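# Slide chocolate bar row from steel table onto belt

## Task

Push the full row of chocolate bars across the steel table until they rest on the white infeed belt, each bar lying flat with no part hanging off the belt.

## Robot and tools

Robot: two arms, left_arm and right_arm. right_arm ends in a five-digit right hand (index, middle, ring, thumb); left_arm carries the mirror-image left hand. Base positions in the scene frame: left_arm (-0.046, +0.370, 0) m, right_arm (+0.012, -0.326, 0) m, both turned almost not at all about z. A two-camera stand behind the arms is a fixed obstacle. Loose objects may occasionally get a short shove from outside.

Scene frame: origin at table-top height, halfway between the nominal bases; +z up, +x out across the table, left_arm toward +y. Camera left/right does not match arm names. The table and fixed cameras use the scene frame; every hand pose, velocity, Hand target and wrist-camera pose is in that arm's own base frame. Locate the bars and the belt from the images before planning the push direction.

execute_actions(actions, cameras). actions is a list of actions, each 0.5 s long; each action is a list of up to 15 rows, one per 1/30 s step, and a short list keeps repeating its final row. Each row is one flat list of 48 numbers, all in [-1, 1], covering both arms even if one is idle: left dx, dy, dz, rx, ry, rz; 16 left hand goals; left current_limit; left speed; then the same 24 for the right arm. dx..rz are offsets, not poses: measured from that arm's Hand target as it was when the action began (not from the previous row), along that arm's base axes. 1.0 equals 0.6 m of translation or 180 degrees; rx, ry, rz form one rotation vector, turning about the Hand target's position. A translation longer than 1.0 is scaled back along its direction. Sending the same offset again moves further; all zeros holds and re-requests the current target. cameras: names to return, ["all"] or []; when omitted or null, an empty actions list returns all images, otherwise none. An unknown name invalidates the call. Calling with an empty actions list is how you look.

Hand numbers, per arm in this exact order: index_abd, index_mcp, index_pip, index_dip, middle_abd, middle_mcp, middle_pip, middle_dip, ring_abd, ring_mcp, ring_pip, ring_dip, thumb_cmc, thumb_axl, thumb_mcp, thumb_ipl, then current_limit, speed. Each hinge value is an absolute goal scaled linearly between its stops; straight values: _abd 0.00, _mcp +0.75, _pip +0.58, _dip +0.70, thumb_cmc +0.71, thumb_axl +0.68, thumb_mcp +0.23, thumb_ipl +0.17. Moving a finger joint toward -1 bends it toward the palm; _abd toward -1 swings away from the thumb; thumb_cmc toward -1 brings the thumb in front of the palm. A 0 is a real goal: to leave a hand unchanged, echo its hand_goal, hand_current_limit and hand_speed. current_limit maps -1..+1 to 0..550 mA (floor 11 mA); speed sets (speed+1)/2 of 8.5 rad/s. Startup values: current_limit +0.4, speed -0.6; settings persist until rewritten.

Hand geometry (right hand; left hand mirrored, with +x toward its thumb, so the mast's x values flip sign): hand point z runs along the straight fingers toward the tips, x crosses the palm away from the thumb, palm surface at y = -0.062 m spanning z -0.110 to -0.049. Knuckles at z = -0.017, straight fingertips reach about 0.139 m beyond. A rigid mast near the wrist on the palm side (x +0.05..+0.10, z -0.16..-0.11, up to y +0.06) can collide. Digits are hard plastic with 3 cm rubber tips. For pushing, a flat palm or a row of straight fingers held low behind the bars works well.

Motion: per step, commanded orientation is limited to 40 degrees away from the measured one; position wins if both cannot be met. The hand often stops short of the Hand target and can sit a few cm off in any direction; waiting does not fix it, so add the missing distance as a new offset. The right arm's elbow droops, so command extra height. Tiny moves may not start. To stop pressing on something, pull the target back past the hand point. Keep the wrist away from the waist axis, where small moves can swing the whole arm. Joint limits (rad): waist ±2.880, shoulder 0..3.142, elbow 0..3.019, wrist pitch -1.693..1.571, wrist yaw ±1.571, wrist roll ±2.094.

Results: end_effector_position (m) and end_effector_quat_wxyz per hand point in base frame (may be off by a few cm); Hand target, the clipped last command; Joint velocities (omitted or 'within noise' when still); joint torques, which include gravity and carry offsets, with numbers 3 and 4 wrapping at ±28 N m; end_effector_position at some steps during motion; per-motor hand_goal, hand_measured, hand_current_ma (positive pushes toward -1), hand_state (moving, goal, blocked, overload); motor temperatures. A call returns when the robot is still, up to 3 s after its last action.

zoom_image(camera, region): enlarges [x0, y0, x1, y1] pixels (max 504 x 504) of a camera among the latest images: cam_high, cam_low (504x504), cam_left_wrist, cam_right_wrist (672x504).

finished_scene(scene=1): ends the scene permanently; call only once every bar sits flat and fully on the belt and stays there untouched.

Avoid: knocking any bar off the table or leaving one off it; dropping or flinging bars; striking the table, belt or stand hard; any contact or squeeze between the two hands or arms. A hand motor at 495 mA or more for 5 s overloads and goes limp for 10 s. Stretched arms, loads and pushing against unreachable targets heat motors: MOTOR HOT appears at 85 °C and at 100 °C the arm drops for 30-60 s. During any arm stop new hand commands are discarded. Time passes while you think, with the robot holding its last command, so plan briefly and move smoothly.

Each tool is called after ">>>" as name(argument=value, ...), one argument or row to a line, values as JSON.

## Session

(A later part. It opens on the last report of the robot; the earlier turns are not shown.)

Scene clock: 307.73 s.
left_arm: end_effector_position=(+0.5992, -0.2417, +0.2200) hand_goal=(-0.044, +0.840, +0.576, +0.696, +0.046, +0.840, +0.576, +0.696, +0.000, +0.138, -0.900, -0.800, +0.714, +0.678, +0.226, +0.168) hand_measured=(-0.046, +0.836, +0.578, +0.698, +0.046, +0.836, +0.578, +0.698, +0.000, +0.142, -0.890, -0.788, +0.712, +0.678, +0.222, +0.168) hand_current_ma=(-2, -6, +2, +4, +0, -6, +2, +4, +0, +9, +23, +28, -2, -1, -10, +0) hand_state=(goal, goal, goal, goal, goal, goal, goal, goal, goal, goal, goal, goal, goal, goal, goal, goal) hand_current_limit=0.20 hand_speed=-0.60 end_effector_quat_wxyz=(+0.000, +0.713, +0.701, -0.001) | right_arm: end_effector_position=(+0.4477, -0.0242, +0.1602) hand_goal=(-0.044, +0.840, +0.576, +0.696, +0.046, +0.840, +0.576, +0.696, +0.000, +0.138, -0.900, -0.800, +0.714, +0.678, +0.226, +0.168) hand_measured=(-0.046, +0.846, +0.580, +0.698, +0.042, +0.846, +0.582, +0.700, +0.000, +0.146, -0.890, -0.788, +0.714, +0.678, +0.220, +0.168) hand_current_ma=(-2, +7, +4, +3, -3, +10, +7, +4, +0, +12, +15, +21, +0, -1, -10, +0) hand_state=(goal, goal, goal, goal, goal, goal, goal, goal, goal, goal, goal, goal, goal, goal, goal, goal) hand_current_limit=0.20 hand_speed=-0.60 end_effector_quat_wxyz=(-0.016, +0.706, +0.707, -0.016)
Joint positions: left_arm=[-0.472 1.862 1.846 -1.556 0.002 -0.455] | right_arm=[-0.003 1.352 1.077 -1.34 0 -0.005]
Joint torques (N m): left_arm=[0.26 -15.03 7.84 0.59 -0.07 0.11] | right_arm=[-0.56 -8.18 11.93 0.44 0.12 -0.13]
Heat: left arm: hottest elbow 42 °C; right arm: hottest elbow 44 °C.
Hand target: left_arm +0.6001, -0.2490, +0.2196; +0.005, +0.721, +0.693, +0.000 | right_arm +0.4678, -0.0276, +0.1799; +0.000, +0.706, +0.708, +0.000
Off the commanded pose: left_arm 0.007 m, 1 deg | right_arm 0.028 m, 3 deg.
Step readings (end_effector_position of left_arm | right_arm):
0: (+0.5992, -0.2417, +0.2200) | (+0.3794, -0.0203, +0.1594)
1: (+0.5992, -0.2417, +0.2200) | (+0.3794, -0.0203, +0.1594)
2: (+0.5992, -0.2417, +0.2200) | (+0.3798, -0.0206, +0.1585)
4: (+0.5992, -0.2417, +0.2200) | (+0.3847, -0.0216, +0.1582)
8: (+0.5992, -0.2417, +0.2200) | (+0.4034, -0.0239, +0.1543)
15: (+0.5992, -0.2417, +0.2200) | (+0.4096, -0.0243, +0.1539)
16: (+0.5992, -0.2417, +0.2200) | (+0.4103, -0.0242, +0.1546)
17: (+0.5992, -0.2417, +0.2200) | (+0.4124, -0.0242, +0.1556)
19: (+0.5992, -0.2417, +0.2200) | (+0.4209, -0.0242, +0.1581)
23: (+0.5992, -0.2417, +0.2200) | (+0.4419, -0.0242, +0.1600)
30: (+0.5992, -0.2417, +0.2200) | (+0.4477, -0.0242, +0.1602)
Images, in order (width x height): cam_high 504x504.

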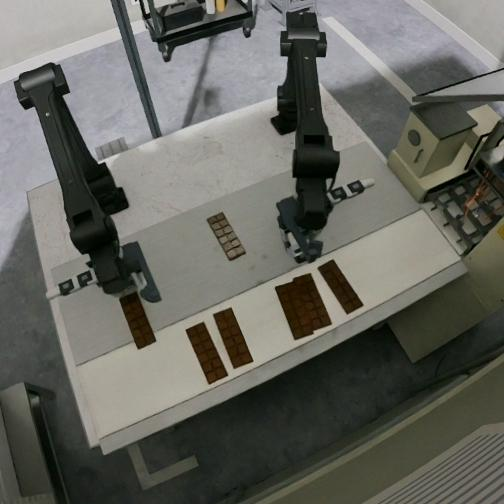

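>>> execute_actions(
  actions=[
    [[0,0,0,0,0,0,-0.045,0.84,0.576,0.696,0.045,0.84,0.576,0.696,0,0.137,-0.9,-0.8,0.714,0.678,0.226,0.168,0.2,-0.6,0.08,0,0.005,0,0,0,-0.045,0.84,0.576,0.696,0.045,0.84,0.576,0.696,0,0.137,-0.9,-0.8,0.714,0.678,0.226,0.168,0.2,-0.6]],
    [[0,0,0,0,0,0,-0.045,0.84,0.576,0.696,0.045,0.84,0.576,0.696,0,0.137,-0.9,-0.8,0.714,0.678,0.226,0.168,0.2,-0.6,0.08,0,0,0,0,0,-0.045,0.84,0.576,0.696,0.045,0.84,0.576,0.696,0,0.137,-0.9,-0.8,0.714,0.678,0.226,0.168,0.2,-0.6]],
  ],
  cameras=["cam_high"],
)

>>> zoom_image(
  camera="cam_high",
  region=[100, 280, 240, 420],
)

Scene clock: 310.07 s.
left_arm: end_effector_position=(+0.5992, -0.2417, +0.2200) hand_goal=(-0.044, +0.840, +0.576, +0.696, +0.046, +0.840, +0.576, +0.696, +0.000, +0.138, -0.900, -0.800, +0.714, +0.678, +0.226, +0.168) hand_measured=(-0.046, +0.836, +0.578, +0.698, +0.046, +0.836, +0.578, +0.698, +0.000, +0.142, -0.890, -0.788, +0.712, +0.678, +0.222, +0.168) hand_current_ma=(-2, -6, +2, +4, +0, -6, +2, +4, +0, +9, +23, +28, -2, -1, -10, +0) hand_state=(goal, goal, goal, goal, goal, goal, goal, goal, goal, goal, goal, goal, goal, goal, goal, goal) hand_current_limit=0.20 hand_speed=-0.60 end_effector_quat_wxyz=(+0.000, +0.713, +0.701, -0.001) | right_arm: end_effector_position=(+0.5472, -0.0245, +0.1680) hand_goal=(-0.044, +0.840, +0.576, +0.696, +0.046, +0.840, +0.576, +0.696, +0.000, +0.138, -0.900, -0.800, +0.714, +0.678, +0.226, +0.168) hand_measured=(-0.046, +0.852, +0.584, +0.700, +0.042, +0.850, +0.584, +0.700, +0.000, +0.146, -0.890, -0.788, +0.714, +0.678, +0.220, +0.168) hand_current_ma=(-2, +20, +12, +4, -3, +15, +11, +4, +0, +12, +15, +21, +0, -1, -10, +0) hand_state=(goal, goal, goal, goal, goal, goal, goal, goal, goal, goal, goal, goal, goal, goal, goal, goal) hand_current_limit=0.20 hand_speed=-0.60 end_effector_quat_wxyz=(-0.010, +0.706, +0.708, -0.011)
Joint positions: left_arm=[-0.472 1.862 1.846 -1.556 0.002 -0.455] | right_arm=[-0.003 1.593 1.356 -1.364 0 -0.005]
Joint torques (N m): left_arm=[0.26 -15.03 7.84 0.58 -0.07 0.12] | right_arm=[-0.26 -11.87 11.78 0.23 0.11 -0.1]
Heat: left arm: hottest elbow 42 °C; right arm: hottest elbow 44 °C.
Hand target: left_arm +0.6001, -0.2490, +0.2196; +0.005, +0.721, +0.693, +0.000 | right_arm +0.5639, -0.0276, +0.1829; +0.000, +0.706, +0.708, +0.000
Off the commanded pose: left_arm 0.007 m, 1 deg | right_arm 0.023 m, 2 deg.
Step readings (end_effector_position of left_arm | right_arm):
0: (+0.5992, -0.2417, +0.2200) | (+0.4477, -0.0242, +0.1602)
1: (+0.5992, -0.2417, +0.2200) | (+0.4482, -0.0242, +0.1605)
2: (+0.5992, -0.2417, +0.2200) | (+0.4498, -0.0242, +0.1609)
4: (+0.5992, -0.2417, +0.2200) | (+0.4602, -0.0243, +0.1623)
8: (+0.5992, -0.2417, +0.2200) | (+0.4881, -0.0243, +0.1637)
15: (+0.5992, -0.2417, +0.2200) | (+0.4975, -0.0244, +0.1646)
16: (+0.5992, -0.2417, +0.2200) | (+0.4978, -0.0244, +0.1647)
17: (+0.5992, -0.2417, +0.2200) | (+0.4992, -0.0244, +0.1650)
19: (+0.5992, -0.2417, +0.2200) | (+0.5094, -0.0244, +0.1661)
23: (+0.5992, -0.2417, +0.2200) | (+0.5379, -0.0245, +0.1676)
30: (+0.5992, -0.2417, +0.2200) | (+0.5469, -0.0245, +0.1682)
Images, in order (width x height): cam_high 504x504.

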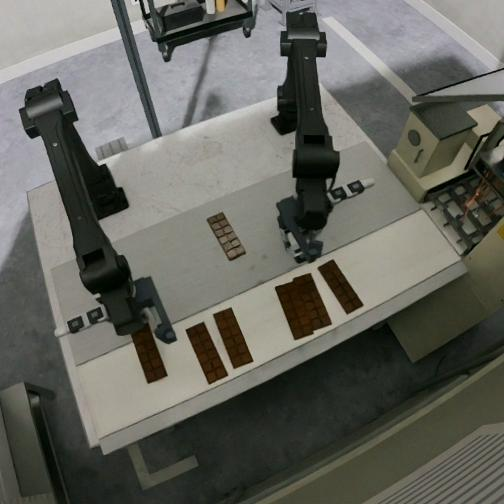

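Scaled by 3.600 from the camera's 504x504 image, which has a finer 720x720 frame.

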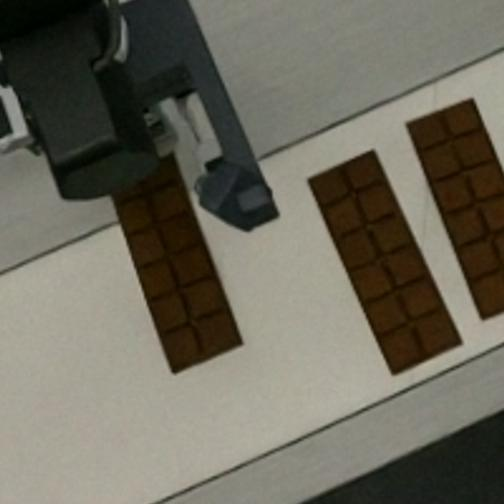

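>>> execute_actions(
  actions=[
    [[0,0,0,0,0,0,-0.045,0.84,0.576,0.696,0.045,0.84,0.576,0.696,0,0.137,-0.9,-0.8,0.714,0.678,0.226,0.168,0.2,-0.6,0.07,0,-0.004,0,0,0,-0.045,0.84,0.576,0.696,0.045,0.84,0.576,0.696,0,0.137,-0.9,-0.8,0.714,0.678,0.226,0.168,0.2,-0.6]],
  ],
  cameras=["cam_high"],
)

>>> zoom_image(
  camera="cam_high",
  region=[100, 290, 240, 430],
)

Scene clock: 311.43 s.
left_arm: end_effector_position=(+0.5992, -0.2417, +0.2200) hand_goal=(-0.044, +0.840, +0.576, +0.696, +0.046, +0.840, +0.576, +0.696, +0.000, +0.138, -0.900, -0.800, +0.714, +0.678, +0.226, +0.168) hand_measured=(-0.046, +0.836, +0.578, +0.698, +0.046, +0.836, +0.578, +0.698, +0.000, +0.142, -0.890, -0.788, +0.712, +0.678, +0.222, +0.168) hand_current_ma=(-2, -6, +2, +4, +0, -6, +2, +4, +0, +9, +23, +28, -2, -1, -10, +0) hand_state=(goal, goal, goal, goal, goal, goal, goal, goal, goal, goal, goal, goal, goal, goal, goal, goal) hand_current_limit=0.20 hand_speed=-0.60 end_effector_quat_wxyz=(+0.000, +0.713, +0.701, -0.001) | right_arm: end_effector_position=(+0.5901, -0.0247, +0.1700) hand_goal=(-0.044, +0.840, +0.576, +0.696, +0.046, +0.840, +0.576, +0.696, +0.000, +0.138, -0.900, -0.800, +0.714, +0.678, +0.226, +0.168) hand_measured=(-0.046, +0.854, +0.586, +0.700, +0.044, +0.852, +0.584, +0.700, +0.000, +0.146, -0.890, -0.788, +0.714, +0.678, +0.220, +0.168) hand_current_ma=(-2, +26, +16, +5, -2, +19, +13, +4, +0, +12, +15, +21, +0, -1, -10, +0) hand_state=(goal, goal, goal, goal, goal, goal, goal, goal, goal, goal, goal, goal, goal, goal, goal, goal) hand_current_limit=0.20 hand_speed=-0.60 end_effector_quat_wxyz=(-0.008, +0.707, +0.708, -0.008)
Joint positions: left_arm=[-0.472 1.862 1.846 -1.556 0.002 -0.455] | right_arm=[-0.003 1.697 1.491 -1.388 0 -0.005]
Joint torques (N m): left_arm=[0.26 -14.97 7.86 0.58 -0.07 0.12] | right_arm=[-0.21 -13.1 11.7 0.36 0.1 -0.1]
Heat: left arm: hottest elbow 42 °C; right arm: hottest elbow 44 °C.
Hand target: left_arm +0.6001, -0.2490, +0.2196; +0.005, +0.721, +0.693, +0.000 | right_arm +0.6059, -0.0275, +0.1806; +0.000, +0.706, +0.708, +0.000
Off the commanded pose: left_arm 0.007 m, 1 deg | right_arm 0.019 m, 1 deg.
Step readings (end_effector_position of left_arm | right_arm):
0: (+0.5992, -0.2417, +0.2200) | (+0.5472, -0.0245, +0.1680)
1: (+0.5992, -0.2417, +0.2200) | (+0.5475, -0.0245, +0.1683)
2: (+0.5992, -0.2417, +0.2200) | (+0.5488, -0.0245, +0.1684)
4: (+0.5992, -0.2417, +0.2200) | (+0.5579, -0.0246, +0.1688)
8: (+0.5992, -0.2417, +0.2200) | (+0.5822, -0.0246, +0.1700)
15: (+0.5992, -0.2417, +0.2200) | (+0.5898, -0.0247, +0.1701)
Images, in order (width x height): cam_high 504x504.

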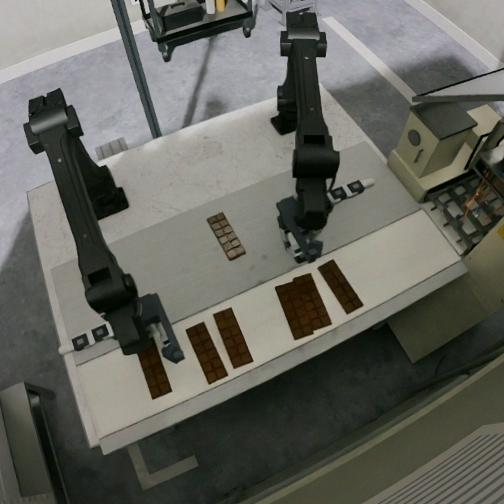

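Scaled by 3.600 from the camera's 504x504 image, which has a finer 720x720 frame.

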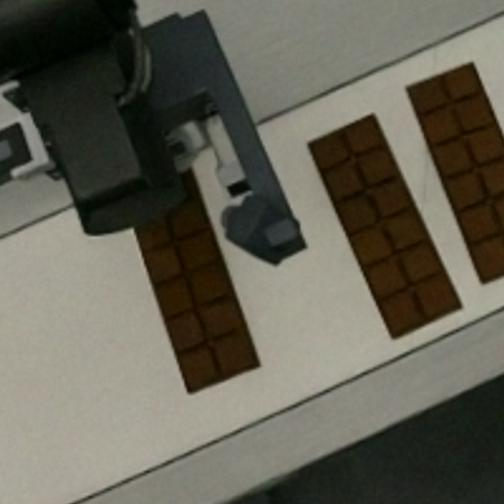

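>>> execute_actions(
  actions=[
    [[0,0,0,0,0,0,-0.045,0.84,0.576,0.696,0.045,0.84,0.576,0.696,0,0.137,-0.9,-0.8,0.714,0.678,0.226,0.168,0.2,-0.6,0.028,0,-0.001,0,0,0,-0.045,0.84,0.576,0.696,0.045,0.84,0.576,0.696,0,0.137,-0.9,-0.8,0.714,0.678,0.226,0.168,0.2,-0.6]],
    [[-0.15,0.05,0,0,0,0,-0.045,0.84,0.576,0.696,0.045,0.84,0.576,0.696,0,0.137,-0.9,-0.8,0.714,0.678,0.226,0.168,0.2,-0.6,-0.06,0,0.06,0,0,0,-0.045,0.84,0.576,0.696,0.045,0.84,0.576,0.696,0,0.137,-0.9,-0.8,0.714,0.678,0.226,0.168,0.2,-0.6]],
    [[-0.15,0,0,0,0,0,-0.045,0.84,0.576,0.696,0.045,0.84,0.576,0.696,0,0.137,-0.9,-0.8,0.714,0.678,0.226,0.168,0.2,-0.6,-0.17,0.05,0,0,0,0,-0.045,0.84,0.576,0.696,0.045,0.84,0.576,0.696,0,0.137,-0.9,-0.8,0.714,0.678,0.226,0.168,0.2,-0.6]],
  ],
  cameras=["cam_high"],
)

>>> zoom_image(
  camera="cam_high",
  region=[100, 200, 300, 400],
)

Scene clock: 314.30 s.
left_arm: end_effector_position=(+0.4189, -0.2187, +0.2155) hand_goal=(-0.044, +0.840, +0.576, +0.696, +0.046, +0.840, +0.576, +0.696, +0.000, +0.138, -0.900, -0.800, +0.714, +0.678, +0.226, +0.168) hand_measured=(-0.046, +0.836, +0.576, +0.698, +0.046, +0.836, +0.576, +0.698, +0.000, +0.142, -0.890, -0.788, +0.712, +0.678, +0.222, +0.168) hand_current_ma=(-2, -7, +0, +4, +0, -8, +1, +4, +0, +9, +23, +28, -2, -1, -10, +0) hand_state=(goal, goal, goal, goal, goal, goal, goal, goal, goal, goal, goal, goal, goal, goal, goal, goal) hand_current_limit=0.20 hand_speed=-0.60 end_effector_quat_wxyz=(-0.004, +0.726, +0.688, -0.004) | right_arm: end_effector_position=(+0.4817, +0.0002, +0.2139) hand_goal=(-0.044, +0.840, +0.576, +0.696, +0.046, +0.840, +0.576, +0.696, +0.000, +0.138, -0.900, -0.800, +0.714, +0.678, +0.226, +0.168) hand_measured=(-0.046, +0.836, +0.576, +0.698, +0.044, +0.836, +0.576, +0.698, +0.000, +0.144, -0.890, -0.788, +0.712, +0.678, +0.220, +0.168) hand_current_ma=(-2, -3, +0, +2, -2, -4, +0, +3, +0, +8, +15, +21, -1, -1, -10, +0) hand_state=(goal, goal, goal, goal, goal, goal, goal, goal, goal, goal, goal, goal, goal, goal, goal, goal) hand_current_limit=0.20 hand_speed=-0.60 end_effector_quat_wxyz=(-0.006, +0.705, +0.710, -0.004)
Joint positions: left_arm=[-0.615 1.421 1.286 -1.446 0.005 -0.561] | right_arm=[0.056 1.395 1.257 -1.447 -0.003 0.049]
Joint torques (N m): left_arm=[0.67 -9.7 7.76 0.54 -0.22 -0.2] | right_arm=[0.73 -10.23 8.14 0.92 0.24 0.11]
Heat: left arm: hottest elbow 42 °C; right arm: hottest elbow 44 °C.
Hand target: left_arm +0.4200, -0.2189, +0.2194; +0.004, +0.721, +0.693, -0.001 | right_arm +0.4847, +0.0023, +0.2160; +0.000, +0.706, +0.708, +0.000
Off the commanded pose: left_arm 0.004 m, 1 deg | right_arm 0.004 m, 1 deg.
Step readings (end_effector_position of left_arm | right_arm):
0: (+0.5992, -0.2417, +0.2200) | (+0.5901, -0.0247, +0.1700)
1: (+0.5992, -0.2417, +0.2200) | (+0.5902, -0.0247, +0.1700)
2: (+0.5992, -0.2417, +0.2200) | (+0.5907, -0.0247, +0.1702)
4: (+0.5992, -0.2417, +0.2200) | (+0.5943, -0.0247, +0.1697)
8: (+0.5992, -0.2417, +0.2200) | (+0.6043, -0.0247, +0.1705)
15: (+0.5992, -0.2417, +0.2200) | (+0.6069, -0.0247, +0.1707)
16: (+0.5986, -0.2414, +0.2187) | (+0.6067, -0.0247, +0.1706)
17: (+0.5950, -0.2403, +0.2157) | (+0.6058, -0.0247, +0.1706)
19: (+0.5741, -0.2330, +0.2029) | (+0.6023, -0.0247, +0.1722)
23: (+0.5245, -0.2132, +0.1877) | (+0.5949, -0.0246, +0.1846)
30: (+0.5110, -0.2158, +0.2163) | (+0.5888, -0.0246, +0.2099)
31: (+0.5105, -0.2164, +0.2185) | (+0.5881, -0.0246, +0.2105)
32: (+0.5062, -0.2176, +0.2183) | (+0.5835, -0.0244, +0.2080)
34: (+0.4875, -0.2129, +0.2111) | (+0.5594, -0.0202, +0.1980)
38: (+0.4385, -0.2116, +0.2007) | (+0.5029, -0.0119, +0.1866)
45: (+0.4199, -0.2211, +0.2169) | (+0.4845, +0.0013, +0.2156)
Images, in order (width x height): cam_high 504x504.

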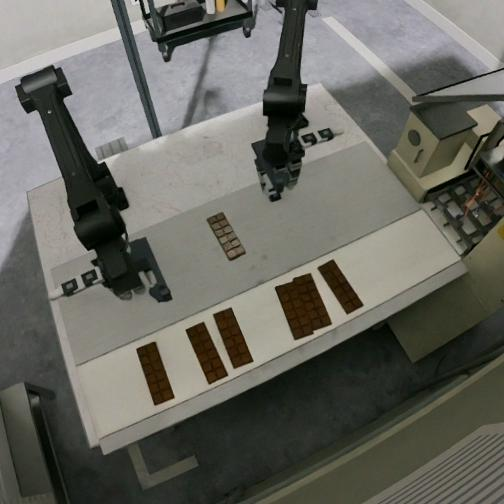

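Scaled by 2.520 from the camera's 504x504 image, which has a finer 720x720 frame.

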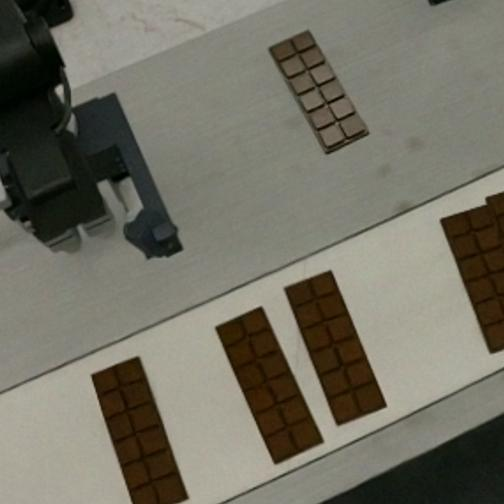

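>>> execute_actions(
  actions=[
    [[-0.07,-0.17,0,0,0,0,-0.045,0.84,0.576,0.696,0.045,0.84,0.576,0.696,0,0.137,-0.9,-0.8,0.714,0.678,0.226,0.168,0.2,-0.6,-0.12,-0.06,0,0,0,0,-0.045,0.84,0.576,0.696,0.045,0.84,0.576,0.696,0,0.137,-0.9,-0.8,0.714,0.678,0.226,0.168,0.2,-0.6]],
    [[-0.07,-0.175,0,0,0,0,-0.045,0.84,0.576,0.696,0.045,0.84,0.576,0.696,0,0.137,-0.9,-0.8,0.714,0.678,0.226,0.168,0.2,-0.6,-0.1,-0.04,0,0,0,0,-0.045,0.84,0.576,0.696,0.045,0.84,0.576,0.696,0,0.137,-0.9,-0.8,0.714,0.678,0.226,0.168,0.2,-0.6]],
  ],
  cameras=["cam_high"],
)

>>> zoom_image(
  camera="cam_high",
  region=[150, 150, 290, 290],
)

Scene clock: 318.17 s.
left_arm: end_effector_position=(+0.3281, -0.4167, +0.2039) hand_goal=(-0.044, +0.840, +0.576, +0.696, +0.046, +0.840, +0.576, +0.696, +0.000, +0.138, -0.900, -0.800, +0.714, +0.678, +0.226, +0.168) hand_measured=(-0.044, +0.836, +0.576, +0.698, +0.046, +0.836, +0.576, +0.698, +0.000, +0.142, -0.890, -0.788, +0.712, +0.678, +0.222, +0.168) hand_current_ma=(-1, -6, +0, +4, +0, -7, +1, +4, +0, +9, +23, +28, -2, -1, -10, +0) hand_state=(goal, goal, goal, goal, goal, goal, goal, goal, goal, goal, goal, goal, goal, goal, goal, goal) hand_current_limit=0.20 hand_speed=-0.60 end_effector_quat_wxyz=(-0.009, +0.728, +0.686, +0.003) | right_arm: end_effector_position=(+0.3551, -0.0556, +0.2151) hand_goal=(-0.044, +0.840, +0.576, +0.696, +0.046, +0.840, +0.576, +0.696, +0.000, +0.138, -0.900, -0.800, +0.714, +0.678, +0.226, +0.168) hand_measured=(-0.046, +0.836, +0.576, +0.698, +0.044, +0.836, +0.576, +0.698, +0.000, +0.144, -0.890, -0.788, +0.712, +0.678, +0.220, +0.168) hand_current_ma=(-1, -4, +0, +2, -2, -5, +0, +2, +0, +8, +15, +21, -1, -1, -10, +0) hand_state=(goal, goal, goal, goal, goal, goal, goal, goal, goal, goal, goal, goal, goal, goal, goal, goal) hand_current_limit=0.20 hand_speed=-0.60 end_effector_quat_wxyz=(+0.003, +0.706, +0.708, +0.001)
Joint positions: left_arm=[-1.062 1.66 1.529 -1.459 0 -1.002] | right_arm=[-0.119 1.042 0.964 -1.486 0.002 -0.121]
Joint torques (N m): left_arm=[1.08 -11.75 11.32 -0.38 -0.19 -0.19] | right_arm=[-0.79 -4.72 8.49 0.17 0.03 -0.13]
Heat: left arm: hottest elbow 42 °C; right arm: hottest elbow 44 °C.
Hand target: left_arm +0.3360, -0.4260, +0.2195; +0.005, +0.721, +0.693, -0.001 | right_arm +0.3527, -0.0576, +0.2160; +0.000, +0.706, +0.708, +0.000
Off the commanded pose: left_arm 0.020 m, 2 deg | right_arm 0.003 m, 0 deg.
Step readings (end_effector_position of left_arm | right_arm):
0: (+0.4189, -0.2187, +0.2155) | (+0.4817, +0.0002, +0.2139)
1: (+0.4187, -0.2188, +0.2155) | (+0.4813, +0.0001, +0.2132)
2: (+0.4170, -0.2204, +0.2156) | (+0.4782, -0.0005, +0.2112)
4: (+0.4071, -0.2344, +0.2147) | (+0.4630, -0.0045, +0.2037)
8: (+0.3703, -0.2901, +0.2072) | (+0.4242, -0.0224, +0.1966)
15: (+0.3591, -0.3167, +0.1992) | (+0.4144, -0.0328, +0.2154)
16: (+0.3603, -0.3158, +0.1994) | (+0.4142, -0.0325, +0.2152)
17: (+0.3606, -0.3179, +0.2005) | (+0.4120, -0.0338, +0.2135)
19: (+0.3607, -0.3320, +0.2052) | (+0.3992, -0.0374, +0.2074)
23: (+0.3375, -0.3909, +0.2107) | (+0.3651, -0.0503, +0.2025)
30: (+0.3179, -0.4250, +0.2011) | (+0.3550, -0.0565, +0.2152)
Images, in order (width x height): cam_high 504x504.

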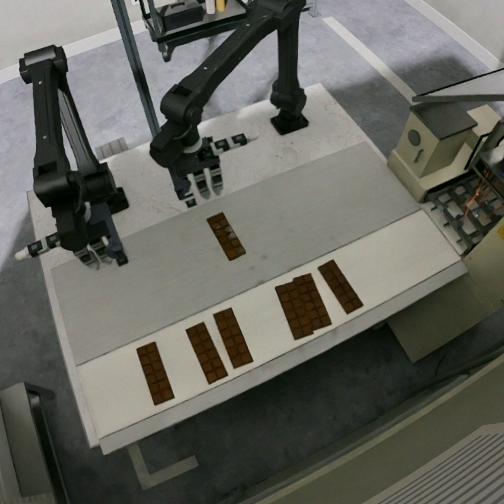

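Scaled by 3.600 from the camera's 504x504 image, which has a finer 720x720 frame.

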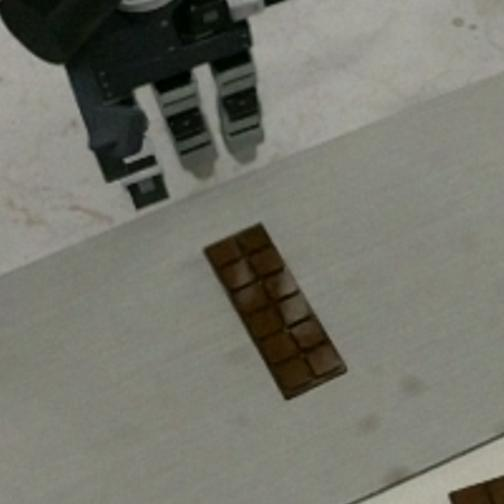

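>>> execute_actions(
  actions=[
    [[0.028,0.007,-0.106,0,0,0,-0.045,0.84,0.576,0.696,0.045,0.84,0.576,0.696,0,0.137,-0.9,-0.8,0.714,0.678,0.226,0.168,0.2,-0.6,0,0,0,0,0,0,-0.045,0.84,0.576,0.696,0.045,0.84,0.576,0.696,0,0.137,-0.9,-0.8,0.714,0.678,0.226,0.168,0.2,-0.6]],
  ],
  cameras=["cam_high"],
)

>>> zoom_image(
  camera="cam_high",
  region=[150, 150, 290, 290],
)

Scene clock: 320.03 s.
left_arm: end_effector_position=(+0.3482, -0.4179, +0.1543) hand_goal=(-0.044, +0.840, +0.576, +0.696, +0.046, +0.840, +0.576, +0.696, +0.000, +0.138, -0.900, -0.800, +0.714, +0.678, +0.226, +0.168) hand_measured=(-0.044, +0.836, +0.576, +0.698, +0.046, +0.836, +0.576, +0.698, +0.000, +0.142, -0.890, -0.788, +0.712, +0.678, +0.222, +0.168) hand_current_ma=(-1, -6, +0, +4, +0, -6, +1, +4, +0, +9, +23, +28, -2, -1, -10, +0) hand_state=(goal, goal, goal, goal, goal, goal, goal, goal, goal, goal, goal, goal, goal, goal, goal, goal) hand_current_limit=0.20 hand_speed=-0.60 end_effector_quat_wxyz=(-0.003, +0.717, +0.697, +0.001) | right_arm: end_effector_position=(+0.3551, -0.0556, +0.2151) hand_goal=(-0.044, +0.840, +0.576, +0.696, +0.046, +0.840, +0.576, +0.696, +0.000, +0.138, -0.900, -0.800, +0.714, +0.678, +0.226, +0.168) hand_measured=(-0.046, +0.836, +0.576, +0.698, +0.044, +0.836, +0.576, +0.698, +0.000, +0.144, -0.890, -0.788, +0.712, +0.678, +0.220, +0.168) hand_current_ma=(-1, -4, +0, +2, -2, -5, +0, +2, +0, +8, +15, +21, -1, -1, -10, +0) hand_state=(goal, goal, goal, goal, goal, goal, goal, goal, goal, goal, goal, goal, goal, goal, goal, goal) hand_current_limit=0.20 hand_speed=-0.60 end_effector_quat_wxyz=(+0.003, +0.706, +0.708, +0.002)
Joint positions: left_arm=[-1.03 1.711 1.462 -1.328 -0.001 -1.001] | right_arm=[-0.119 1.042 0.964 -1.486 0.001 -0.122]
Joint torques (N m): left_arm=[0.97 -12.92 8.02 0.49 -0.18 0.11] | right_arm=[-0.5 -4.54 8.49 0.18 0.04 -0.13]
Heat: left arm: hottest elbow 43 °C; right arm: hottest elbow 44 °C.
Hand target: left_arm +0.3528, -0.4217, +0.1559; +0.004, +0.721, +0.693, +0.000 | right_arm +0.3527, -0.0576, +0.2160; +0.000, +0.706, +0.708, +0.000
Off the commanded pose: left_arm 0.006 m, 1 deg | right_arm 0.003 m, 0 deg.
Step readings (end_effector_position of left_arm | right_arm):
0: (+0.3281, -0.4166, +0.2039) | (+0.3551, -0.0556, +0.2151)
1: (+0.3281, -0.4166, +0.2039) | (+0.3551, -0.0556, +0.2151)
2: (+0.3289, -0.4176, +0.2037) | (+0.3551, -0.0556, +0.2151)
4: (+0.3333, -0.4223, +0.2005) | (+0.3551, -0.0557, +0.2151)
8: (+0.3415, -0.4214, +0.1809) | (+0.3551, -0.0556, +0.2151)
15: (+0.3478, -0.4171, +0.1544) | (+0.3551, -0.0556, +0.2151)
Images, in order (width x height): cam_high 504x504.

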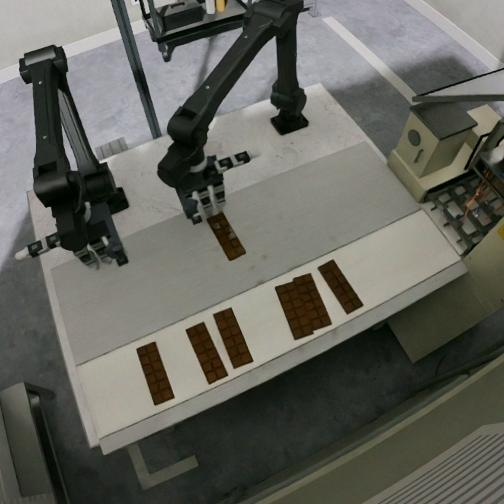

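Scaled by 3.600 from the camera's 504x504 image, which has a finer 720x720 frame.

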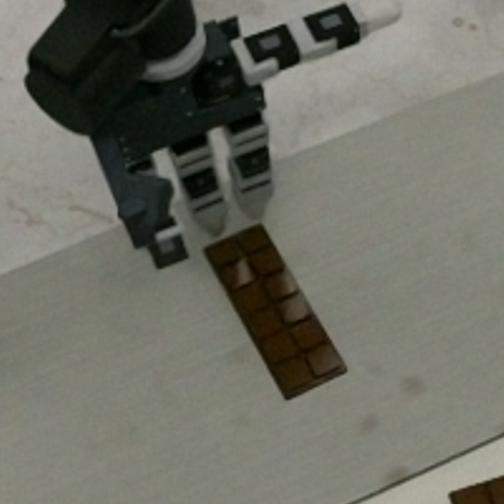

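>>> execute_actions(
  actions=[
    [[0.07,0,0.003,0,0,0,-0.045,0.84,0.576,0.696,0.045,0.84,0.576,0.696,0,0.137,-0.9,-0.8,0.714,0.678,0.226,0.168,0.2,-0.6,0,0,0,0,0,0,-0.045,0.84,0.576,0.696,0.045,0.84,0.576,0.696,0,0.137,-0.9,-0.8,0.714,0.678,0.226,0.168,0.2,-0.6]],
  ],
  cameras=["cam_high"],
)

>>> zoom_image(
  camera="cam_high",
  region=[150, 160, 290, 300],
)

Scene clock: 321.43 s.
left_arm: end_effector_position=(+0.3857, -0.4084, +0.1524) hand_goal=(-0.044, +0.840, +0.576, +0.696, +0.046, +0.840, +0.576, +0.696, +0.000, +0.138, -0.900, -0.800, +0.714, +0.678, +0.226, +0.168) hand_measured=(-0.044, +0.840, +0.578, +0.698, +0.046, +0.846, +0.584, +0.700, +0.000, +0.142, -0.890, -0.788, +0.712, +0.678, +0.222, +0.168) hand_current_ma=(+0, +0, +2, +3, +1, +14, +14, +5, +0, +9, +23, +28, -2, -1, -10, +0) hand_state=(goal, goal, goal, goal, goal, goal, goal, goal, goal, goal, goal, goal, goal, goal, goal, goal) hand_current_limit=0.20 hand_speed=-0.60 end_effector_quat_wxyz=(-0.003, +0.715, +0.699, +0.001) | right_arm: end_effector_position=(+0.3551, -0.0556, +0.2151) hand_goal=(-0.044, +0.840, +0.576, +0.696, +0.046, +0.840, +0.576, +0.696, +0.000, +0.138, -0.900, -0.800, +0.714, +0.678, +0.226, +0.168) hand_measured=(-0.046, +0.836, +0.576, +0.698, +0.044, +0.836, +0.576, +0.698, +0.000, +0.144, -0.890, -0.788, +0.712, +0.678, +0.220, +0.168) hand_current_ma=(-1, -4, +0, +2, -2, -5, +0, +2, +0, +8, +15, +21, -1, -1, -10, +0) hand_state=(goal, goal, goal, goal, goal, goal, goal, goal, goal, goal, goal, goal, goal, goal, goal, goal) hand_current_limit=0.20 hand_speed=-0.60 end_effector_quat_wxyz=(+0.003, +0.706, +0.708, +0.002)
Joint positions: left_arm=[-0.96 1.745 1.503 -1.335 0 -0.936] | right_arm=[-0.119 1.042 0.964 -1.486 0.001 -0.122]
Joint torques (N m): left_arm=[0.79 -11.63 10.88 -0.16 -0.17 0.14] | right_arm=[-0.5 -4.6 8.49 0.2 0.02 -0.13]
Heat: left arm: hottest elbow 43 °C; right arm: hottest elbow 44 °C.
Hand target: left_arm +0.3947, -0.4219, +0.1576; +0.004, +0.721, +0.693, -0.001 | right_arm +0.3527, -0.0576, +0.2160; +0.000, +0.706, +0.708, +0.000
Off the commanded pose: left_arm 0.017 m, 1 deg | right_arm 0.003 m, 0 deg.
Step readings (end_effector_position of left_arm | right_arm):
0: (+0.3482, -0.4179, +0.1543) | (+0.3551, -0.0556, +0.2151)
1: (+0.3483, -0.4180, +0.1543) | (+0.3551, -0.0556, +0.2151)
2: (+0.3490, -0.4178, +0.1541) | (+0.3551, -0.0556, +0.2151)
4: (+0.3530, -0.4164, +0.1531) | (+0.3551, -0.0556, +0.2151)
8: (+0.3703, -0.4118, +0.1522) | (+0.3551, -0.0556, +0.2151)
15: (+0.3856, -0.4081, +0.1526) | (+0.3551, -0.0556, +0.2151)
Images, in order (width x height): cam_high 504x504.

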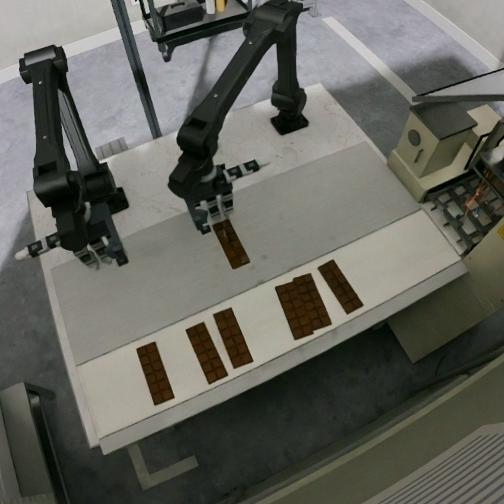

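Scaled by 3.600 from the camera's 504x504 image, which has a finer 720x720 frame.

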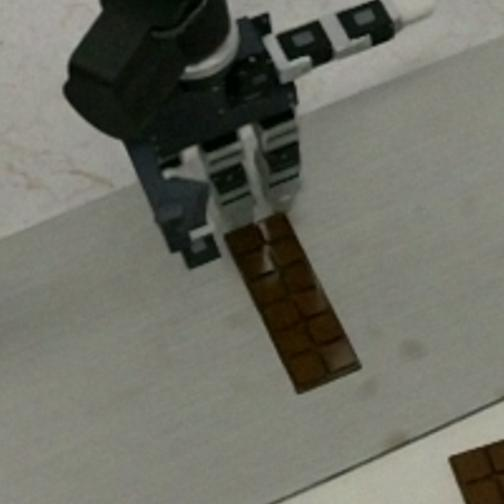

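>>> execute_actions(
  actions=[
    [[0.08,-0.008,0,0,0,0,-0.045,0.84,0.576,0.696,0.045,0.84,0.576,0.696,0,0.137,-0.9,-0.8,0.714,0.678,0.226,0.168,0.2,-0.6,0,0,0,0,0,0,-0.045,0.84,0.576,0.696,0.045,0.84,0.576,0.696,0,0.137,-0.9,-0.8,0.714,0.678,0.226,0.168,0.2,-0.6]],
    [[0.08,0,0,0,0,0,-0.045,0.84,0.576,0.696,0.045,0.84,0.576,0.696,0,0.137,-0.9,-0.8,0.714,0.678,0.226,0.168,0.2,-0.6,0,0,0,0,0,0,-0.045,0.84,0.576,0.696,0.045,0.84,0.576,0.696,0,0.137,-0.9,-0.8,0.714,0.678,0.226,0.168,0.2,-0.6]],
  ],
  cameras=["cam_high"],
)

>>> zoom_image(
  camera="cam_high",
  region=[180, 200, 340, 360],
)

Scene clock: 323.63 s.
left_arm: end_effector_position=(+0.4803, -0.4157, +0.1537) hand_goal=(-0.044, +0.840, +0.576, +0.696, +0.046, +0.840, +0.576, +0.696, +0.000, +0.138, -0.900, -0.800, +0.714, +0.678, +0.226, +0.168) hand_measured=(-0.044, +0.840, +0.578, +0.698, +0.050, +0.848, +0.582, +0.700, +0.000, +0.142, -0.890, -0.788, +0.714, +0.678, +0.222, +0.168) hand_current_ma=(+0, +1, +5, +4, +5, +17, +13, +5, +0, +9, +23, +28, -1, -1, -10, +0) hand_state=(goal, goal, goal, goal, goal, goal, goal, goal, goal, goal, goal, goal, goal, goal, goal, goal) hand_current_limit=0.20 hand_speed=-0.60 end_effector_quat_wxyz=(-0.002, +0.716, +0.698, -0.001) | right_arm: end_effector_position=(+0.3551, -0.0556, +0.2151) hand_goal=(-0.044, +0.840, +0.576, +0.696, +0.046, +0.840, +0.576, +0.696, +0.000, +0.138, -0.900, -0.800, +0.714, +0.678, +0.226, +0.168) hand_measured=(-0.046, +0.836, +0.576, +0.698, +0.044, +0.836, +0.576, +0.698, +0.000, +0.144, -0.890, -0.788, +0.712, +0.678, +0.220, +0.168) hand_current_ma=(-1, -4, +0, +2, -2, -5, +0, +2, +0, +8, +15, +21, -1, -1, -10, +0) hand_state=(goal, goal, goal, goal, goal, goal, goal, goal, goal, goal, goal, goal, goal, goal, goal, goal) hand_current_limit=0.20 hand_speed=-0.60 end_effector_quat_wxyz=(+0.003, +0.706, +0.708, +0.002)
Joint positions: left_arm=[-0.834 1.913 1.748 -1.41 0.002 -0.809] | right_arm=[-0.119 1.042 0.964 -1.486 0.001 -0.122]
Joint torques (N m): left_arm=[0.91 -13.86 11.08 -0.17 -0.2 0.12] | right_arm=[-0.56 -4.84 8.47 0.18 0.03 -0.11]
Heat: left arm: hottest elbow 43 °C; right arm: hottest elbow 43 °C.
Hand target: left_arm +0.4908, -0.4265, +0.1576; +0.004, +0.721, +0.693, -0.001 | right_arm +0.3527, -0.0576, +0.2160; +0.000, +0.706, +0.708, +0.000
Off the commanded pose: left_arm 0.016 m, 1 deg | right_arm 0.003 m, 0 deg.
Step readings (end_effector_position of left_arm | right_arm):
0: (+0.3858, -0.4085, +0.1524) | (+0.3551, -0.0556, +0.2151)
1: (+0.3859, -0.4087, +0.1525) | (+0.3551, -0.0556, +0.2151)
2: (+0.3874, -0.4088, +0.1529) | (+0.3551, -0.0556, +0.2151)
4: (+0.3944, -0.4133, +0.1533) | (+0.3551, -0.0556, +0.2151)
8: (+0.4165, -0.4190, +0.1536) | (+0.3551, -0.0556, +0.2151)
15: (+0.4324, -0.4145, +0.1538) | (+0.3551, -0.0556, +0.2151)
16: (+0.4328, -0.4147, +0.1538) | (+0.3551, -0.0556, +0.2151)
17: (+0.4343, -0.4147, +0.1538) | (+0.3551, -0.0556, +0.2151)
19: (+0.4414, -0.4187, +0.1540) | (+0.3551, -0.0556, +0.2151)
23: (+0.4628, -0.4226, +0.1544) | (+0.3551, -0.0556, +0.2151)
30: (+0.4798, -0.4153, +0.1542) | (+0.3551, -0.0556, +0.2151)
Images, in order (width x height): cam_high 504x504.

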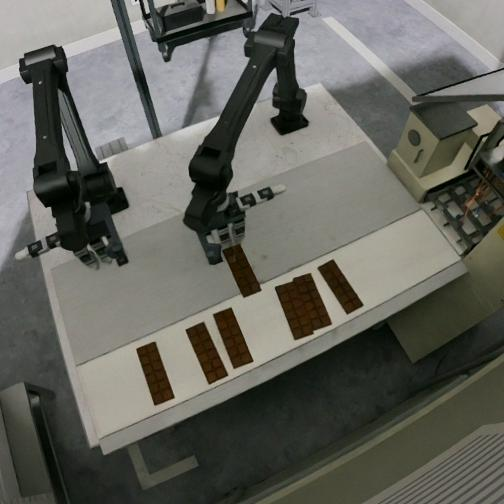

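Scaled by 3.150 from the camera's 504x504 image, which has a finer 720x720 frame.

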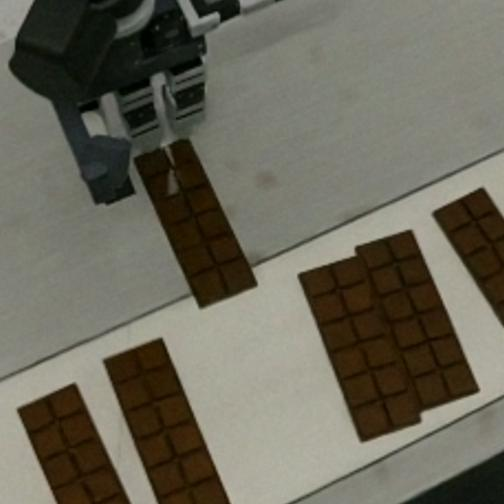

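>>> execute_actions(
  actions=[
    [[0.08,0,0.002,0,0,0,-0.045,0.84,0.576,0.696,0.045,0.84,0.576,0.696,0,0.137,-0.9,-0.8,0.714,0.678,0.226,0.168,0.2,-0.6,0,0,0,0,0,0,-0.045,0.84,0.576,0.696,0.045,0.84,0.576,0.696,0,0.137,-0.9,-0.8,0.714,0.678,0.226,0.168,0.2,-0.6]],
    [[0.08,0,0,0,0,0,-0.045,0.84,0.576,0.696,0.045,0.84,0.576,0.696,0,0.137,-0.9,-0.8,0.714,0.678,0.226,0.168,0.2,-0.6,0,0,0,0,0,0,-0.045,0.84,0.576,0.696,0.045,0.84,0.576,0.696,0,0.137,-0.9,-0.8,0.714,0.678,0.226,0.168,0.2,-0.6]],
  ],
  cameras=["cam_high"],
)

>>> zoom_image(
  camera="cam_high",
  region=[190, 230, 350, 390],
)

Scene clock: 326.00 s.
left_arm: end_effector_position=(+0.5753, -0.4197, +0.1540) hand_goal=(-0.044, +0.840, +0.576, +0.696, +0.046, +0.840, +0.576, +0.696, +0.000, +0.138, -0.900, -0.800, +0.714, +0.678, +0.226, +0.168) hand_measured=(-0.044, +0.840, +0.578, +0.698, +0.048, +0.848, +0.582, +0.700, +0.000, +0.142, -0.890, -0.788, +0.714, +0.678, +0.222, +0.168) hand_current_ma=(+0, +0, +3, +4, +3, +13, +13, +5, +0, +9, +23, +28, -1, -1, -10, +0) hand_state=(goal, goal, goal, goal, goal, moving, goal, goal, goal, goal, goal, goal, goal, goal, goal, goal) hand_current_limit=0.20 hand_speed=-0.60 end_effector_quat_wxyz=(-0.004, +0.717, +0.697, -0.001) | right_arm: end_effector_position=(+0.3551, -0.0556, +0.2151) hand_goal=(-0.044, +0.840, +0.576, +0.696, +0.046, +0.840, +0.576, +0.696, +0.000, +0.138, -0.900, -0.800, +0.714, +0.678, +0.226, +0.168) hand_measured=(-0.046, +0.836, +0.576, +0.698, +0.044, +0.836, +0.576, +0.698, +0.000, +0.144, -0.890, -0.788, +0.712, +0.678, +0.220, +0.168) hand_current_ma=(-1, -4, +0, +2, -2, -5, +0, +2, +0, +8, +15, +21, -1, -1, -10, +0) hand_state=(goal, goal, goal, goal, goal, goal, goal, goal, goal, goal, goal, goal, goal, goal, goal, goal) hand_current_limit=0.20 hand_speed=-0.60 end_effector_quat_wxyz=(+0.003, +0.706, +0.708, +0.002)
Joint positions: left_arm=[-0.731 2.124 2.085 -1.539 0.002 -0.702] | right_arm=[-0.119 1.042 0.964 -1.486 0.001 -0.122]
Joint torques (N m): left_arm=[1.14 -16.67 11.41 -0.2 -0.19 0.11] | right_arm=[-0.62 -4.54 8.44 0.18 0.03 -0.13]
Heat: left arm: hottest elbow 44 °C; right arm: hottest elbow 43 °C.
Hand target: left_arm +0.5868, -0.4265, +0.1588; +0.004, +0.721, +0.693, -0.001 | right_arm +0.3527, -0.0576, +0.2160; +0.000, +0.706, +0.708, +0.000
Off the commanded pose: left_arm 0.014 m, 1 deg | right_arm 0.003 m, 0 deg.
Step readings (end_effector_position of left_arm | right_arm):
0: (+0.4803, -0.4157, +0.1537) | (+0.3551, -0.0556, +0.2151)
1: (+0.4805, -0.4159, +0.1539) | (+0.3551, -0.0556, +0.2151)
2: (+0.4821, -0.4161, +0.1543) | (+0.3551, -0.0556, +0.2151)
4: (+0.4895, -0.4204, +0.1554) | (+0.3551, -0.0556, +0.2151)
8: (+0.5110, -0.4247, +0.1559) | (+0.3551, -0.0556, +0.2151)
15: (+0.5275, -0.4168, +0.1553) | (+0.3551, -0.0556, +0.2151)
16: (+0.5281, -0.4168, +0.1552) | (+0.3551, -0.0556, +0.2151)
17: (+0.5301, -0.4168, +0.1555) | (+0.3551, -0.0556, +0.2151)
19: (+0.5389, -0.4211, +0.1566) | (+0.3551, -0.0556, +0.2151)
23: (+0.5593, -0.4262, +0.1574) | (+0.3551, -0.0556, +0.2151)
30: (+0.5743, -0.4200, +0.1566) | (+0.3551, -0.0556, +0.2151)
Images, in order (width x height): cam_high 504x504.

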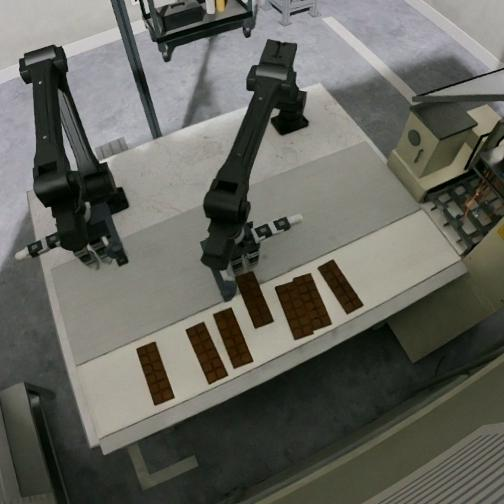

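Scaled by 3.150 from the camera's 504x504 image, which has a finer 720x720 frame.

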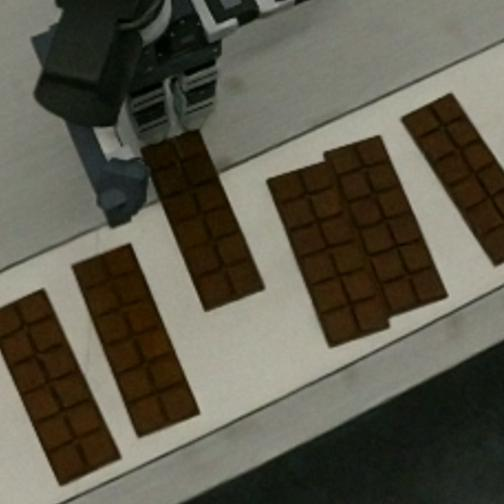

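>>> execute_actions(
  actions=[
    [[0.08,0,0,0,0,0,-0.045,0.84,0.576,0.696,0.045,0.84,0.576,0.696,0,0.137,-0.9,-0.8,0.714,0.678,0.226,0.168,0.2,-0.6,0,0,0,0,0,0,-0.045,0.84,0.576,0.696,0.045,0.84,0.576,0.696,0,0.137,-0.9,-0.8,0.714,0.678,0.226,0.168,0.2,-0.6]],
    [[0.04,0,0,0,0,0,-0.045,0.84,0.576,0.696,0.045,0.84,0.576,0.696,0,0.137,-0.9,-0.8,0.714,0.678,0.226,0.168,0.2,-0.6,0,0,0,0,0,0,-0.045,0.84,0.576,0.696,0.045,0.84,0.576,0.696,0,0.137,-0.9,-0.8,0.714,0.678,0.226,0.168,0.2,-0.6]],
  ],
  cameras=["cam_high"],
)

>>> zoom_image(
  camera="cam_high",
  region=[190, 240, 350, 400],
)

Scene clock: 327.93 s.
left_arm: end_effector_position=(+0.6456, -0.4265, +0.1598) hand_goal=(-0.044, +0.840, +0.576, +0.696, +0.046, +0.840, +0.576, +0.696, +0.000, +0.138, -0.900, -0.800, +0.714, +0.678, +0.226, +0.168) hand_measured=(-0.044, +0.846, +0.580, +0.698, +0.046, +0.846, +0.582, +0.700, +0.000, +0.142, -0.890, -0.788, +0.714, +0.678, +0.222, +0.168) hand_current_ma=(+0, +11, +7, +4, +0, +12, +10, +5, +0, +9, +23, +28, -1, -1, -10, +0) hand_state=(goal, goal, goal, goal, goal, goal, goal, goal, goal, goal, goal, goal, goal, goal, goal, goal) hand_current_limit=0.20 hand_speed=-0.60 end_effector_quat_wxyz=(+0.011, +0.720, +0.694, +0.000) | right_arm: end_effector_position=(+0.3551, -0.0556, +0.2151) hand_goal=(-0.044, +0.840, +0.576, +0.696, +0.046, +0.840, +0.576, +0.696, +0.000, +0.138, -0.900, -0.800, +0.714, +0.678, +0.226, +0.168) hand_measured=(-0.046, +0.836, +0.576, +0.698, +0.044, +0.836, +0.576, +0.698, +0.000, +0.144, -0.890, -0.788, +0.712, +0.678, +0.220, +0.168) hand_current_ma=(-1, -4, +0, +2, -2, -5, +0, +2, +0, +8, +15, +21, -1, -1, -10, +0) hand_state=(goal, goal, goal, goal, goal, goal, goal, goal, goal, goal, goal, goal, goal, goal, goal, goal) hand_current_limit=0.20 hand_speed=-0.60 end_effector_quat_wxyz=(+0.003, +0.706, +0.708, +0.002)
Joint positions: left_arm=[-0.672 2.329 2.455 -1.675 0.002 -0.635] | right_arm=[-0.119 1.042 0.964 -1.486 0.001 -0.122]
Joint torques (N m): left_arm=[1.61 -18.26 11.34 -0.09 -0.24 0.14] | right_arm=[-0.38 -4.66 8.49 0.17 0.03 -0.12]
Heat: left arm: hottest elbow 44 °C; right arm: hottest elbow 43 °C.
Hand target: left_arm +0.6588, -0.4266, +0.1589; +0.004, +0.721, +0.693, -0.001 | right_arm +0.3527, -0.0576, +0.2160; +0.000, +0.706, +0.708, +0.000
Off the commanded pose: left_arm 0.013 m, 1 deg | right_arm 0.003 m, 0 deg.
joint sent to its limit (left arm) — joint 4 (wrist pitch), lower limit. The joint targets still meet the commanded pose.
Step readings (end_effector_position of left_arm | right_arm):
0: (+0.5753, -0.4197, +0.1540) | (+0.3551, -0.0556, +0.2151)
1: (+0.5756, -0.4200, +0.1544) | (+0.3551, -0.0556, +0.2151)
2: (+0.5771, -0.4208, +0.1554) | (+0.3551, -0.0556, +0.2151)
4: (+0.5852, -0.4258, +0.1575) | (+0.3551, -0.0556, +0.2151)
8: (+0.6076, -0.4292, +0.1592) | (+0.3551, -0.0556, +0.2151)
15: (+0.6239, -0.4210, +0.1584) | (+0.3551, -0.0556, +0.2151)
16: (+0.6252, -0.4203, +0.1580) | (+0.3551, -0.0556, +0.2151)
17: (+0.6267, -0.4205, +0.1584) | (+0.3551, -0.0556, +0.2151)
19: (+0.6322, -0.4224, +0.1588) | (+0.3551, -0.0556, +0.2151)
23: (+0.6417, -0.4254, +0.1594) | (+0.3551, -0.0556, +0.2151)
30: (+0.6454, -0.4262, +0.1599) | (+0.3551, -0.0556, +0.2151)
Images, in order (width x height): cam_high 504x504.

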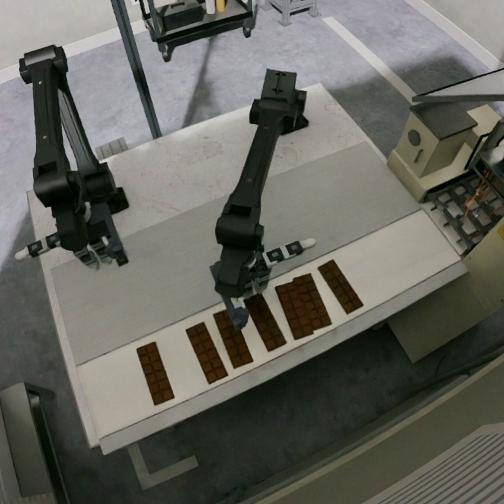

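Scaled by 3.150 from the camera's 504x504 image, which has a finer 720x720 frame.

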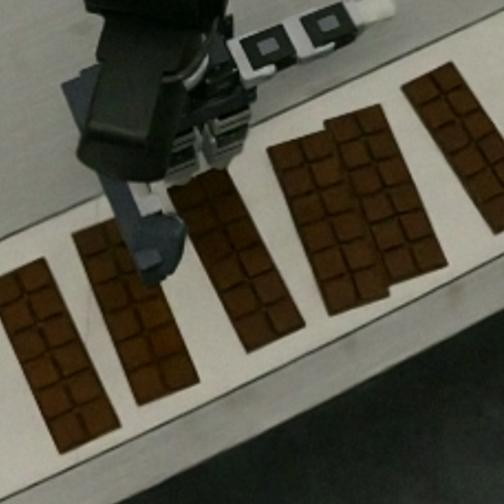

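>>> execute_actions(
  actions=[
    [[-0.06,0,0.08,0,0,0,-0.045,0.84,0.576,0.696,0.045,0.84,0.576,0.696,0,0.137,-0.9,-0.8,0.714,0.678,0.226,0.168,0.2,-0.6,0,0,0,0,0,0,-0.045,0.84,0.576,0.696,0.045,0.84,0.576,0.696,0,0.137,-0.9,-0.8,0.714,0.678,0.226,0.168,0.2,-0.6]],
    [[-0.15,0.05,0.02,0,0,0,-0.045,0.84,0.576,0.696,0.045,0.84,0.576,0.696,0,0.137,-0.9,-0.8,0.714,0.678,0.226,0.168,0.2,-0.6,0,0,0,0,0,0,-0.045,0.84,0.576,0.696,0.045,0.84,0.576,0.696,0,0.137,-0.9,-0.8,0.714,0.678,0.226,0.168,0.2,-0.6]],
    [[-0.12,0.1,0,0,0,0,-0.045,0.84,0.576,0.696,0.045,0.84,0.576,0.696,0,0.137,-0.9,-0.8,0.714,0.678,0.226,0.168,0.2,-0.6,0,0,0,0,0,0,-0.045,0.84,0.576,0.696,0.045,0.84,0.576,0.696,0,0.137,-0.9,-0.8,0.714,0.678,0.226,0.168,0.2,-0.6]],
  ],
  cameras=["cam_high"],
)

>>> zoom_image(
  camera="cam_high",
  region=[180, 240, 320, 380],
)

>>> zoom_image(
  camera="cam_high",
  region=[100, 310, 240, 450],
)

>>> zoom_image(
  camera="cam_high",
  region=[250, 230, 390, 370],
)

Scene clock: 331.00 s.
left_arm: end_effector_position=(+0.4614, -0.3336, +0.2141) hand_goal=(-0.044, +0.840, +0.576, +0.696, +0.046, +0.840, +0.576, +0.696, +0.000, +0.138, -0.900, -0.800, +0.714, +0.678, +0.226, +0.168) hand_measured=(-0.044, +0.836, +0.578, +0.698, +0.046, +0.836, +0.578, +0.698, +0.000, +0.142, -0.890, -0.788, +0.712, +0.678, +0.222, +0.168) hand_current_ma=(+0, -7, +1, +4, +0, -8, +1, +4, +0, +8, +23, +28, -2, -1, -10, +0) hand_state=(goal, goal, goal, goal, goal, goal, goal, goal, goal, goal, goal, goal, goal, goal, goal, goal) hand_current_limit=0.20 hand_speed=-0.60 end_effector_quat_wxyz=(-0.005, +0.724, +0.690, -0.002) | right_arm: end_effector_position=(+0.3551, -0.0556, +0.2151) hand_goal=(-0.044, +0.840, +0.576, +0.696, +0.046, +0.840, +0.576, +0.696, +0.000, +0.138, -0.900, -0.800, +0.714, +0.678, +0.226, +0.168) hand_measured=(-0.046, +0.836, +0.576, +0.698, +0.044, +0.836, +0.576, +0.698, +0.000, +0.144, -0.890, -0.788, +0.712, +0.678, +0.220, +0.168) hand_current_ma=(-1, -4, +0, +2, -2, -5, +0, +2, +0, +8, +15, +21, -1, -1, -10, +0) hand_state=(goal, goal, goal, goal, goal, goal, goal, goal, goal, goal, goal, goal, goal, goal, goal, goal) hand_current_limit=0.20 hand_speed=-0.60 end_effector_quat_wxyz=(+0.003, +0.706, +0.708, +0.002)
Joint positions: left_arm=[-0.751 1.697 1.605 -1.489 0.004 -0.703] | right_arm=[-0.119 1.042 0.964 -1.486 0.001 -0.122]
Joint torques (N m): left_arm=[0.79 -13.57 7.83 0.54 -0.23 -0.19] | right_arm=[-0.5 -4.66 8.46 0.14 0.03 -0.12]
Heat: left arm: hottest elbow 44 °C; right arm: hottest elbow 43 °C.
Hand target: left_arm +0.4608, -0.3365, +0.2189; +0.004, +0.721, +0.693, +0.000 | right_arm +0.3527, -0.0576, +0.2160; +0.000, +0.706, +0.708, +0.000
Off the commanded pose: left_arm 0.006 m, 1 deg | right_arm 0.003 m, 0 deg.
Step readings (end_effector_position of left_arm | right_arm):
0: (+0.6456, -0.4265, +0.1597) | (+0.3551, -0.0556, +0.2151)
1: (+0.6456, -0.4265, +0.1597) | (+0.3551, -0.0556, +0.2151)
2: (+0.6456, -0.4264, +0.1600) | (+0.3551, -0.0556, +0.2151)
4: (+0.6441, -0.4254, +0.1607) | (+0.3551, -0.0556, +0.2151)
8: (+0.6361, -0.4235, +0.1664) | (+0.3551, -0.0556, +0.2151)
15: (+0.6305, -0.4234, +0.1921) | (+0.3551, -0.0556, +0.2151)
16: (+0.6293, -0.4231, +0.1940) | (+0.3551, -0.0556, +0.2151)
17: (+0.6254, -0.4215, +0.1942) | (+0.3551, -0.0556, +0.2151)
19: (+0.6070, -0.4113, +0.1886) | (+0.3551, -0.0556, +0.2151)
23: (+0.5661, -0.3966, +0.1845) | (+0.3551, -0.0556, +0.2151)
30: (+0.5331, -0.3998, +0.2090) | (+0.3551, -0.0556, +0.2151)
31: (+0.5312, -0.3996, +0.2112) | (+0.3551, -0.0556, +0.2151)
32: (+0.5282, -0.3971, +0.2114) | (+0.3551, -0.0556, +0.2151)
34: (+0.5104, -0.3803, +0.2037) | (+0.3551, -0.0556, +0.2151)
38: (+0.4726, -0.3444, +0.1942) | (+0.3551, -0.0556, +0.2151)
45: (+0.4623, -0.3346, +0.2145) | (+0.3551, -0.0556, +0.2151)
Images, in order (width x height): cam_high 504x504.

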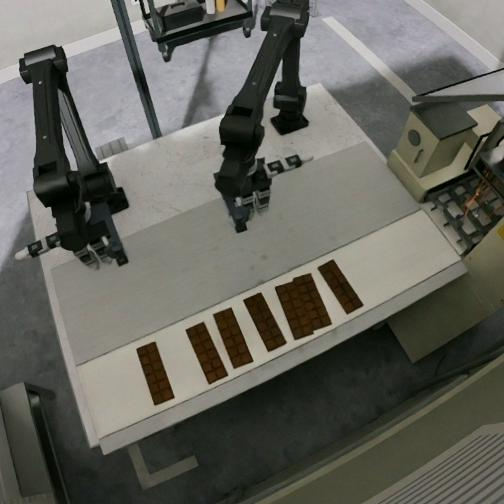

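Scaled by 3.600 from the camera's 504x504 image, which has a finer 720x720 frame.

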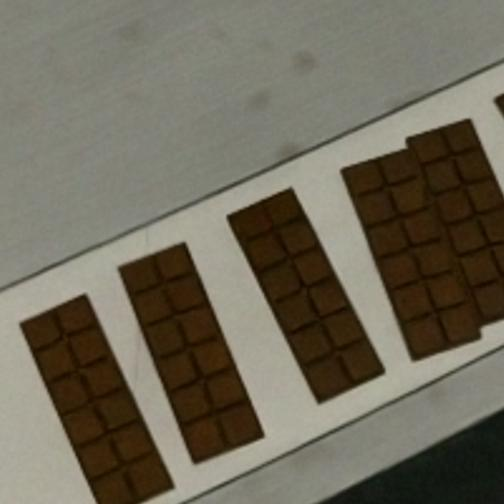

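Scaled by 3.600 from the camera's 504x504 image, which has a finer 720x720 frame.

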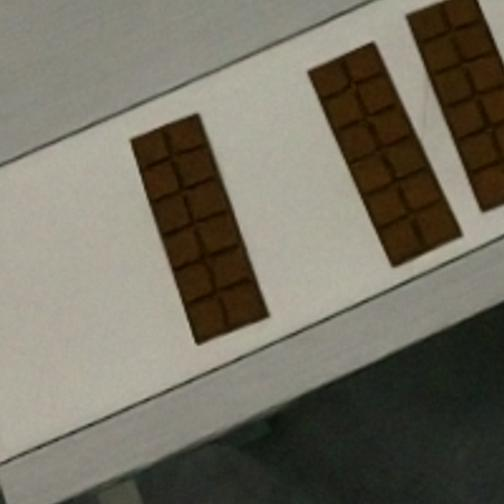

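Scaled by 3.600 from the camera's 504x504 image, which has a finer 720x720 frame.

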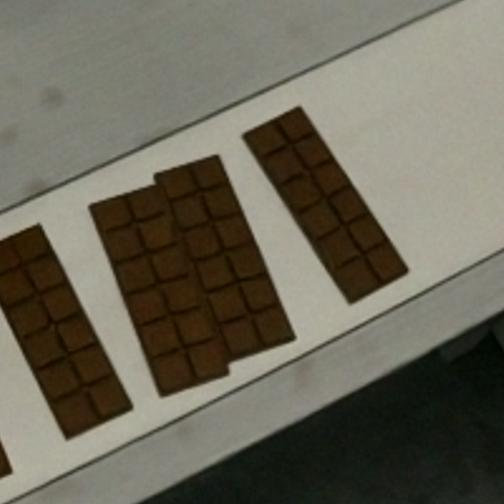

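>>> zoom_image(
  camera="cam_high",
  region=[270, 290, 340, 360],
)

>>> zoom_image(
  camera="cam_high",
  region=[180, 330, 250, 400],
)

Scaled by 7.200 from the camera's 504x504 image, which has a finer 720x720 frame.

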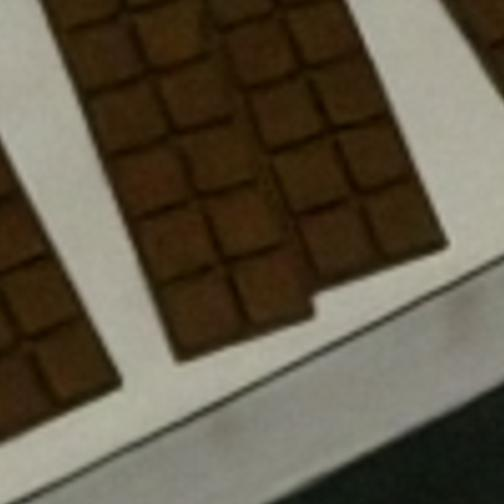

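Scaled by 7.200 from the camera's 504x504 image, which has a finer 720x720 frame.

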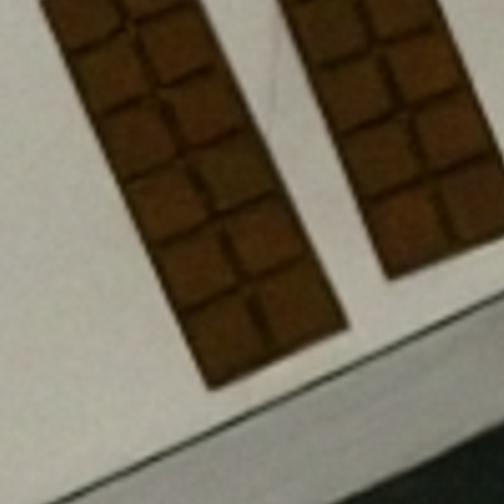

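>>> finished_scene(
)

The scene is finished: the task was done.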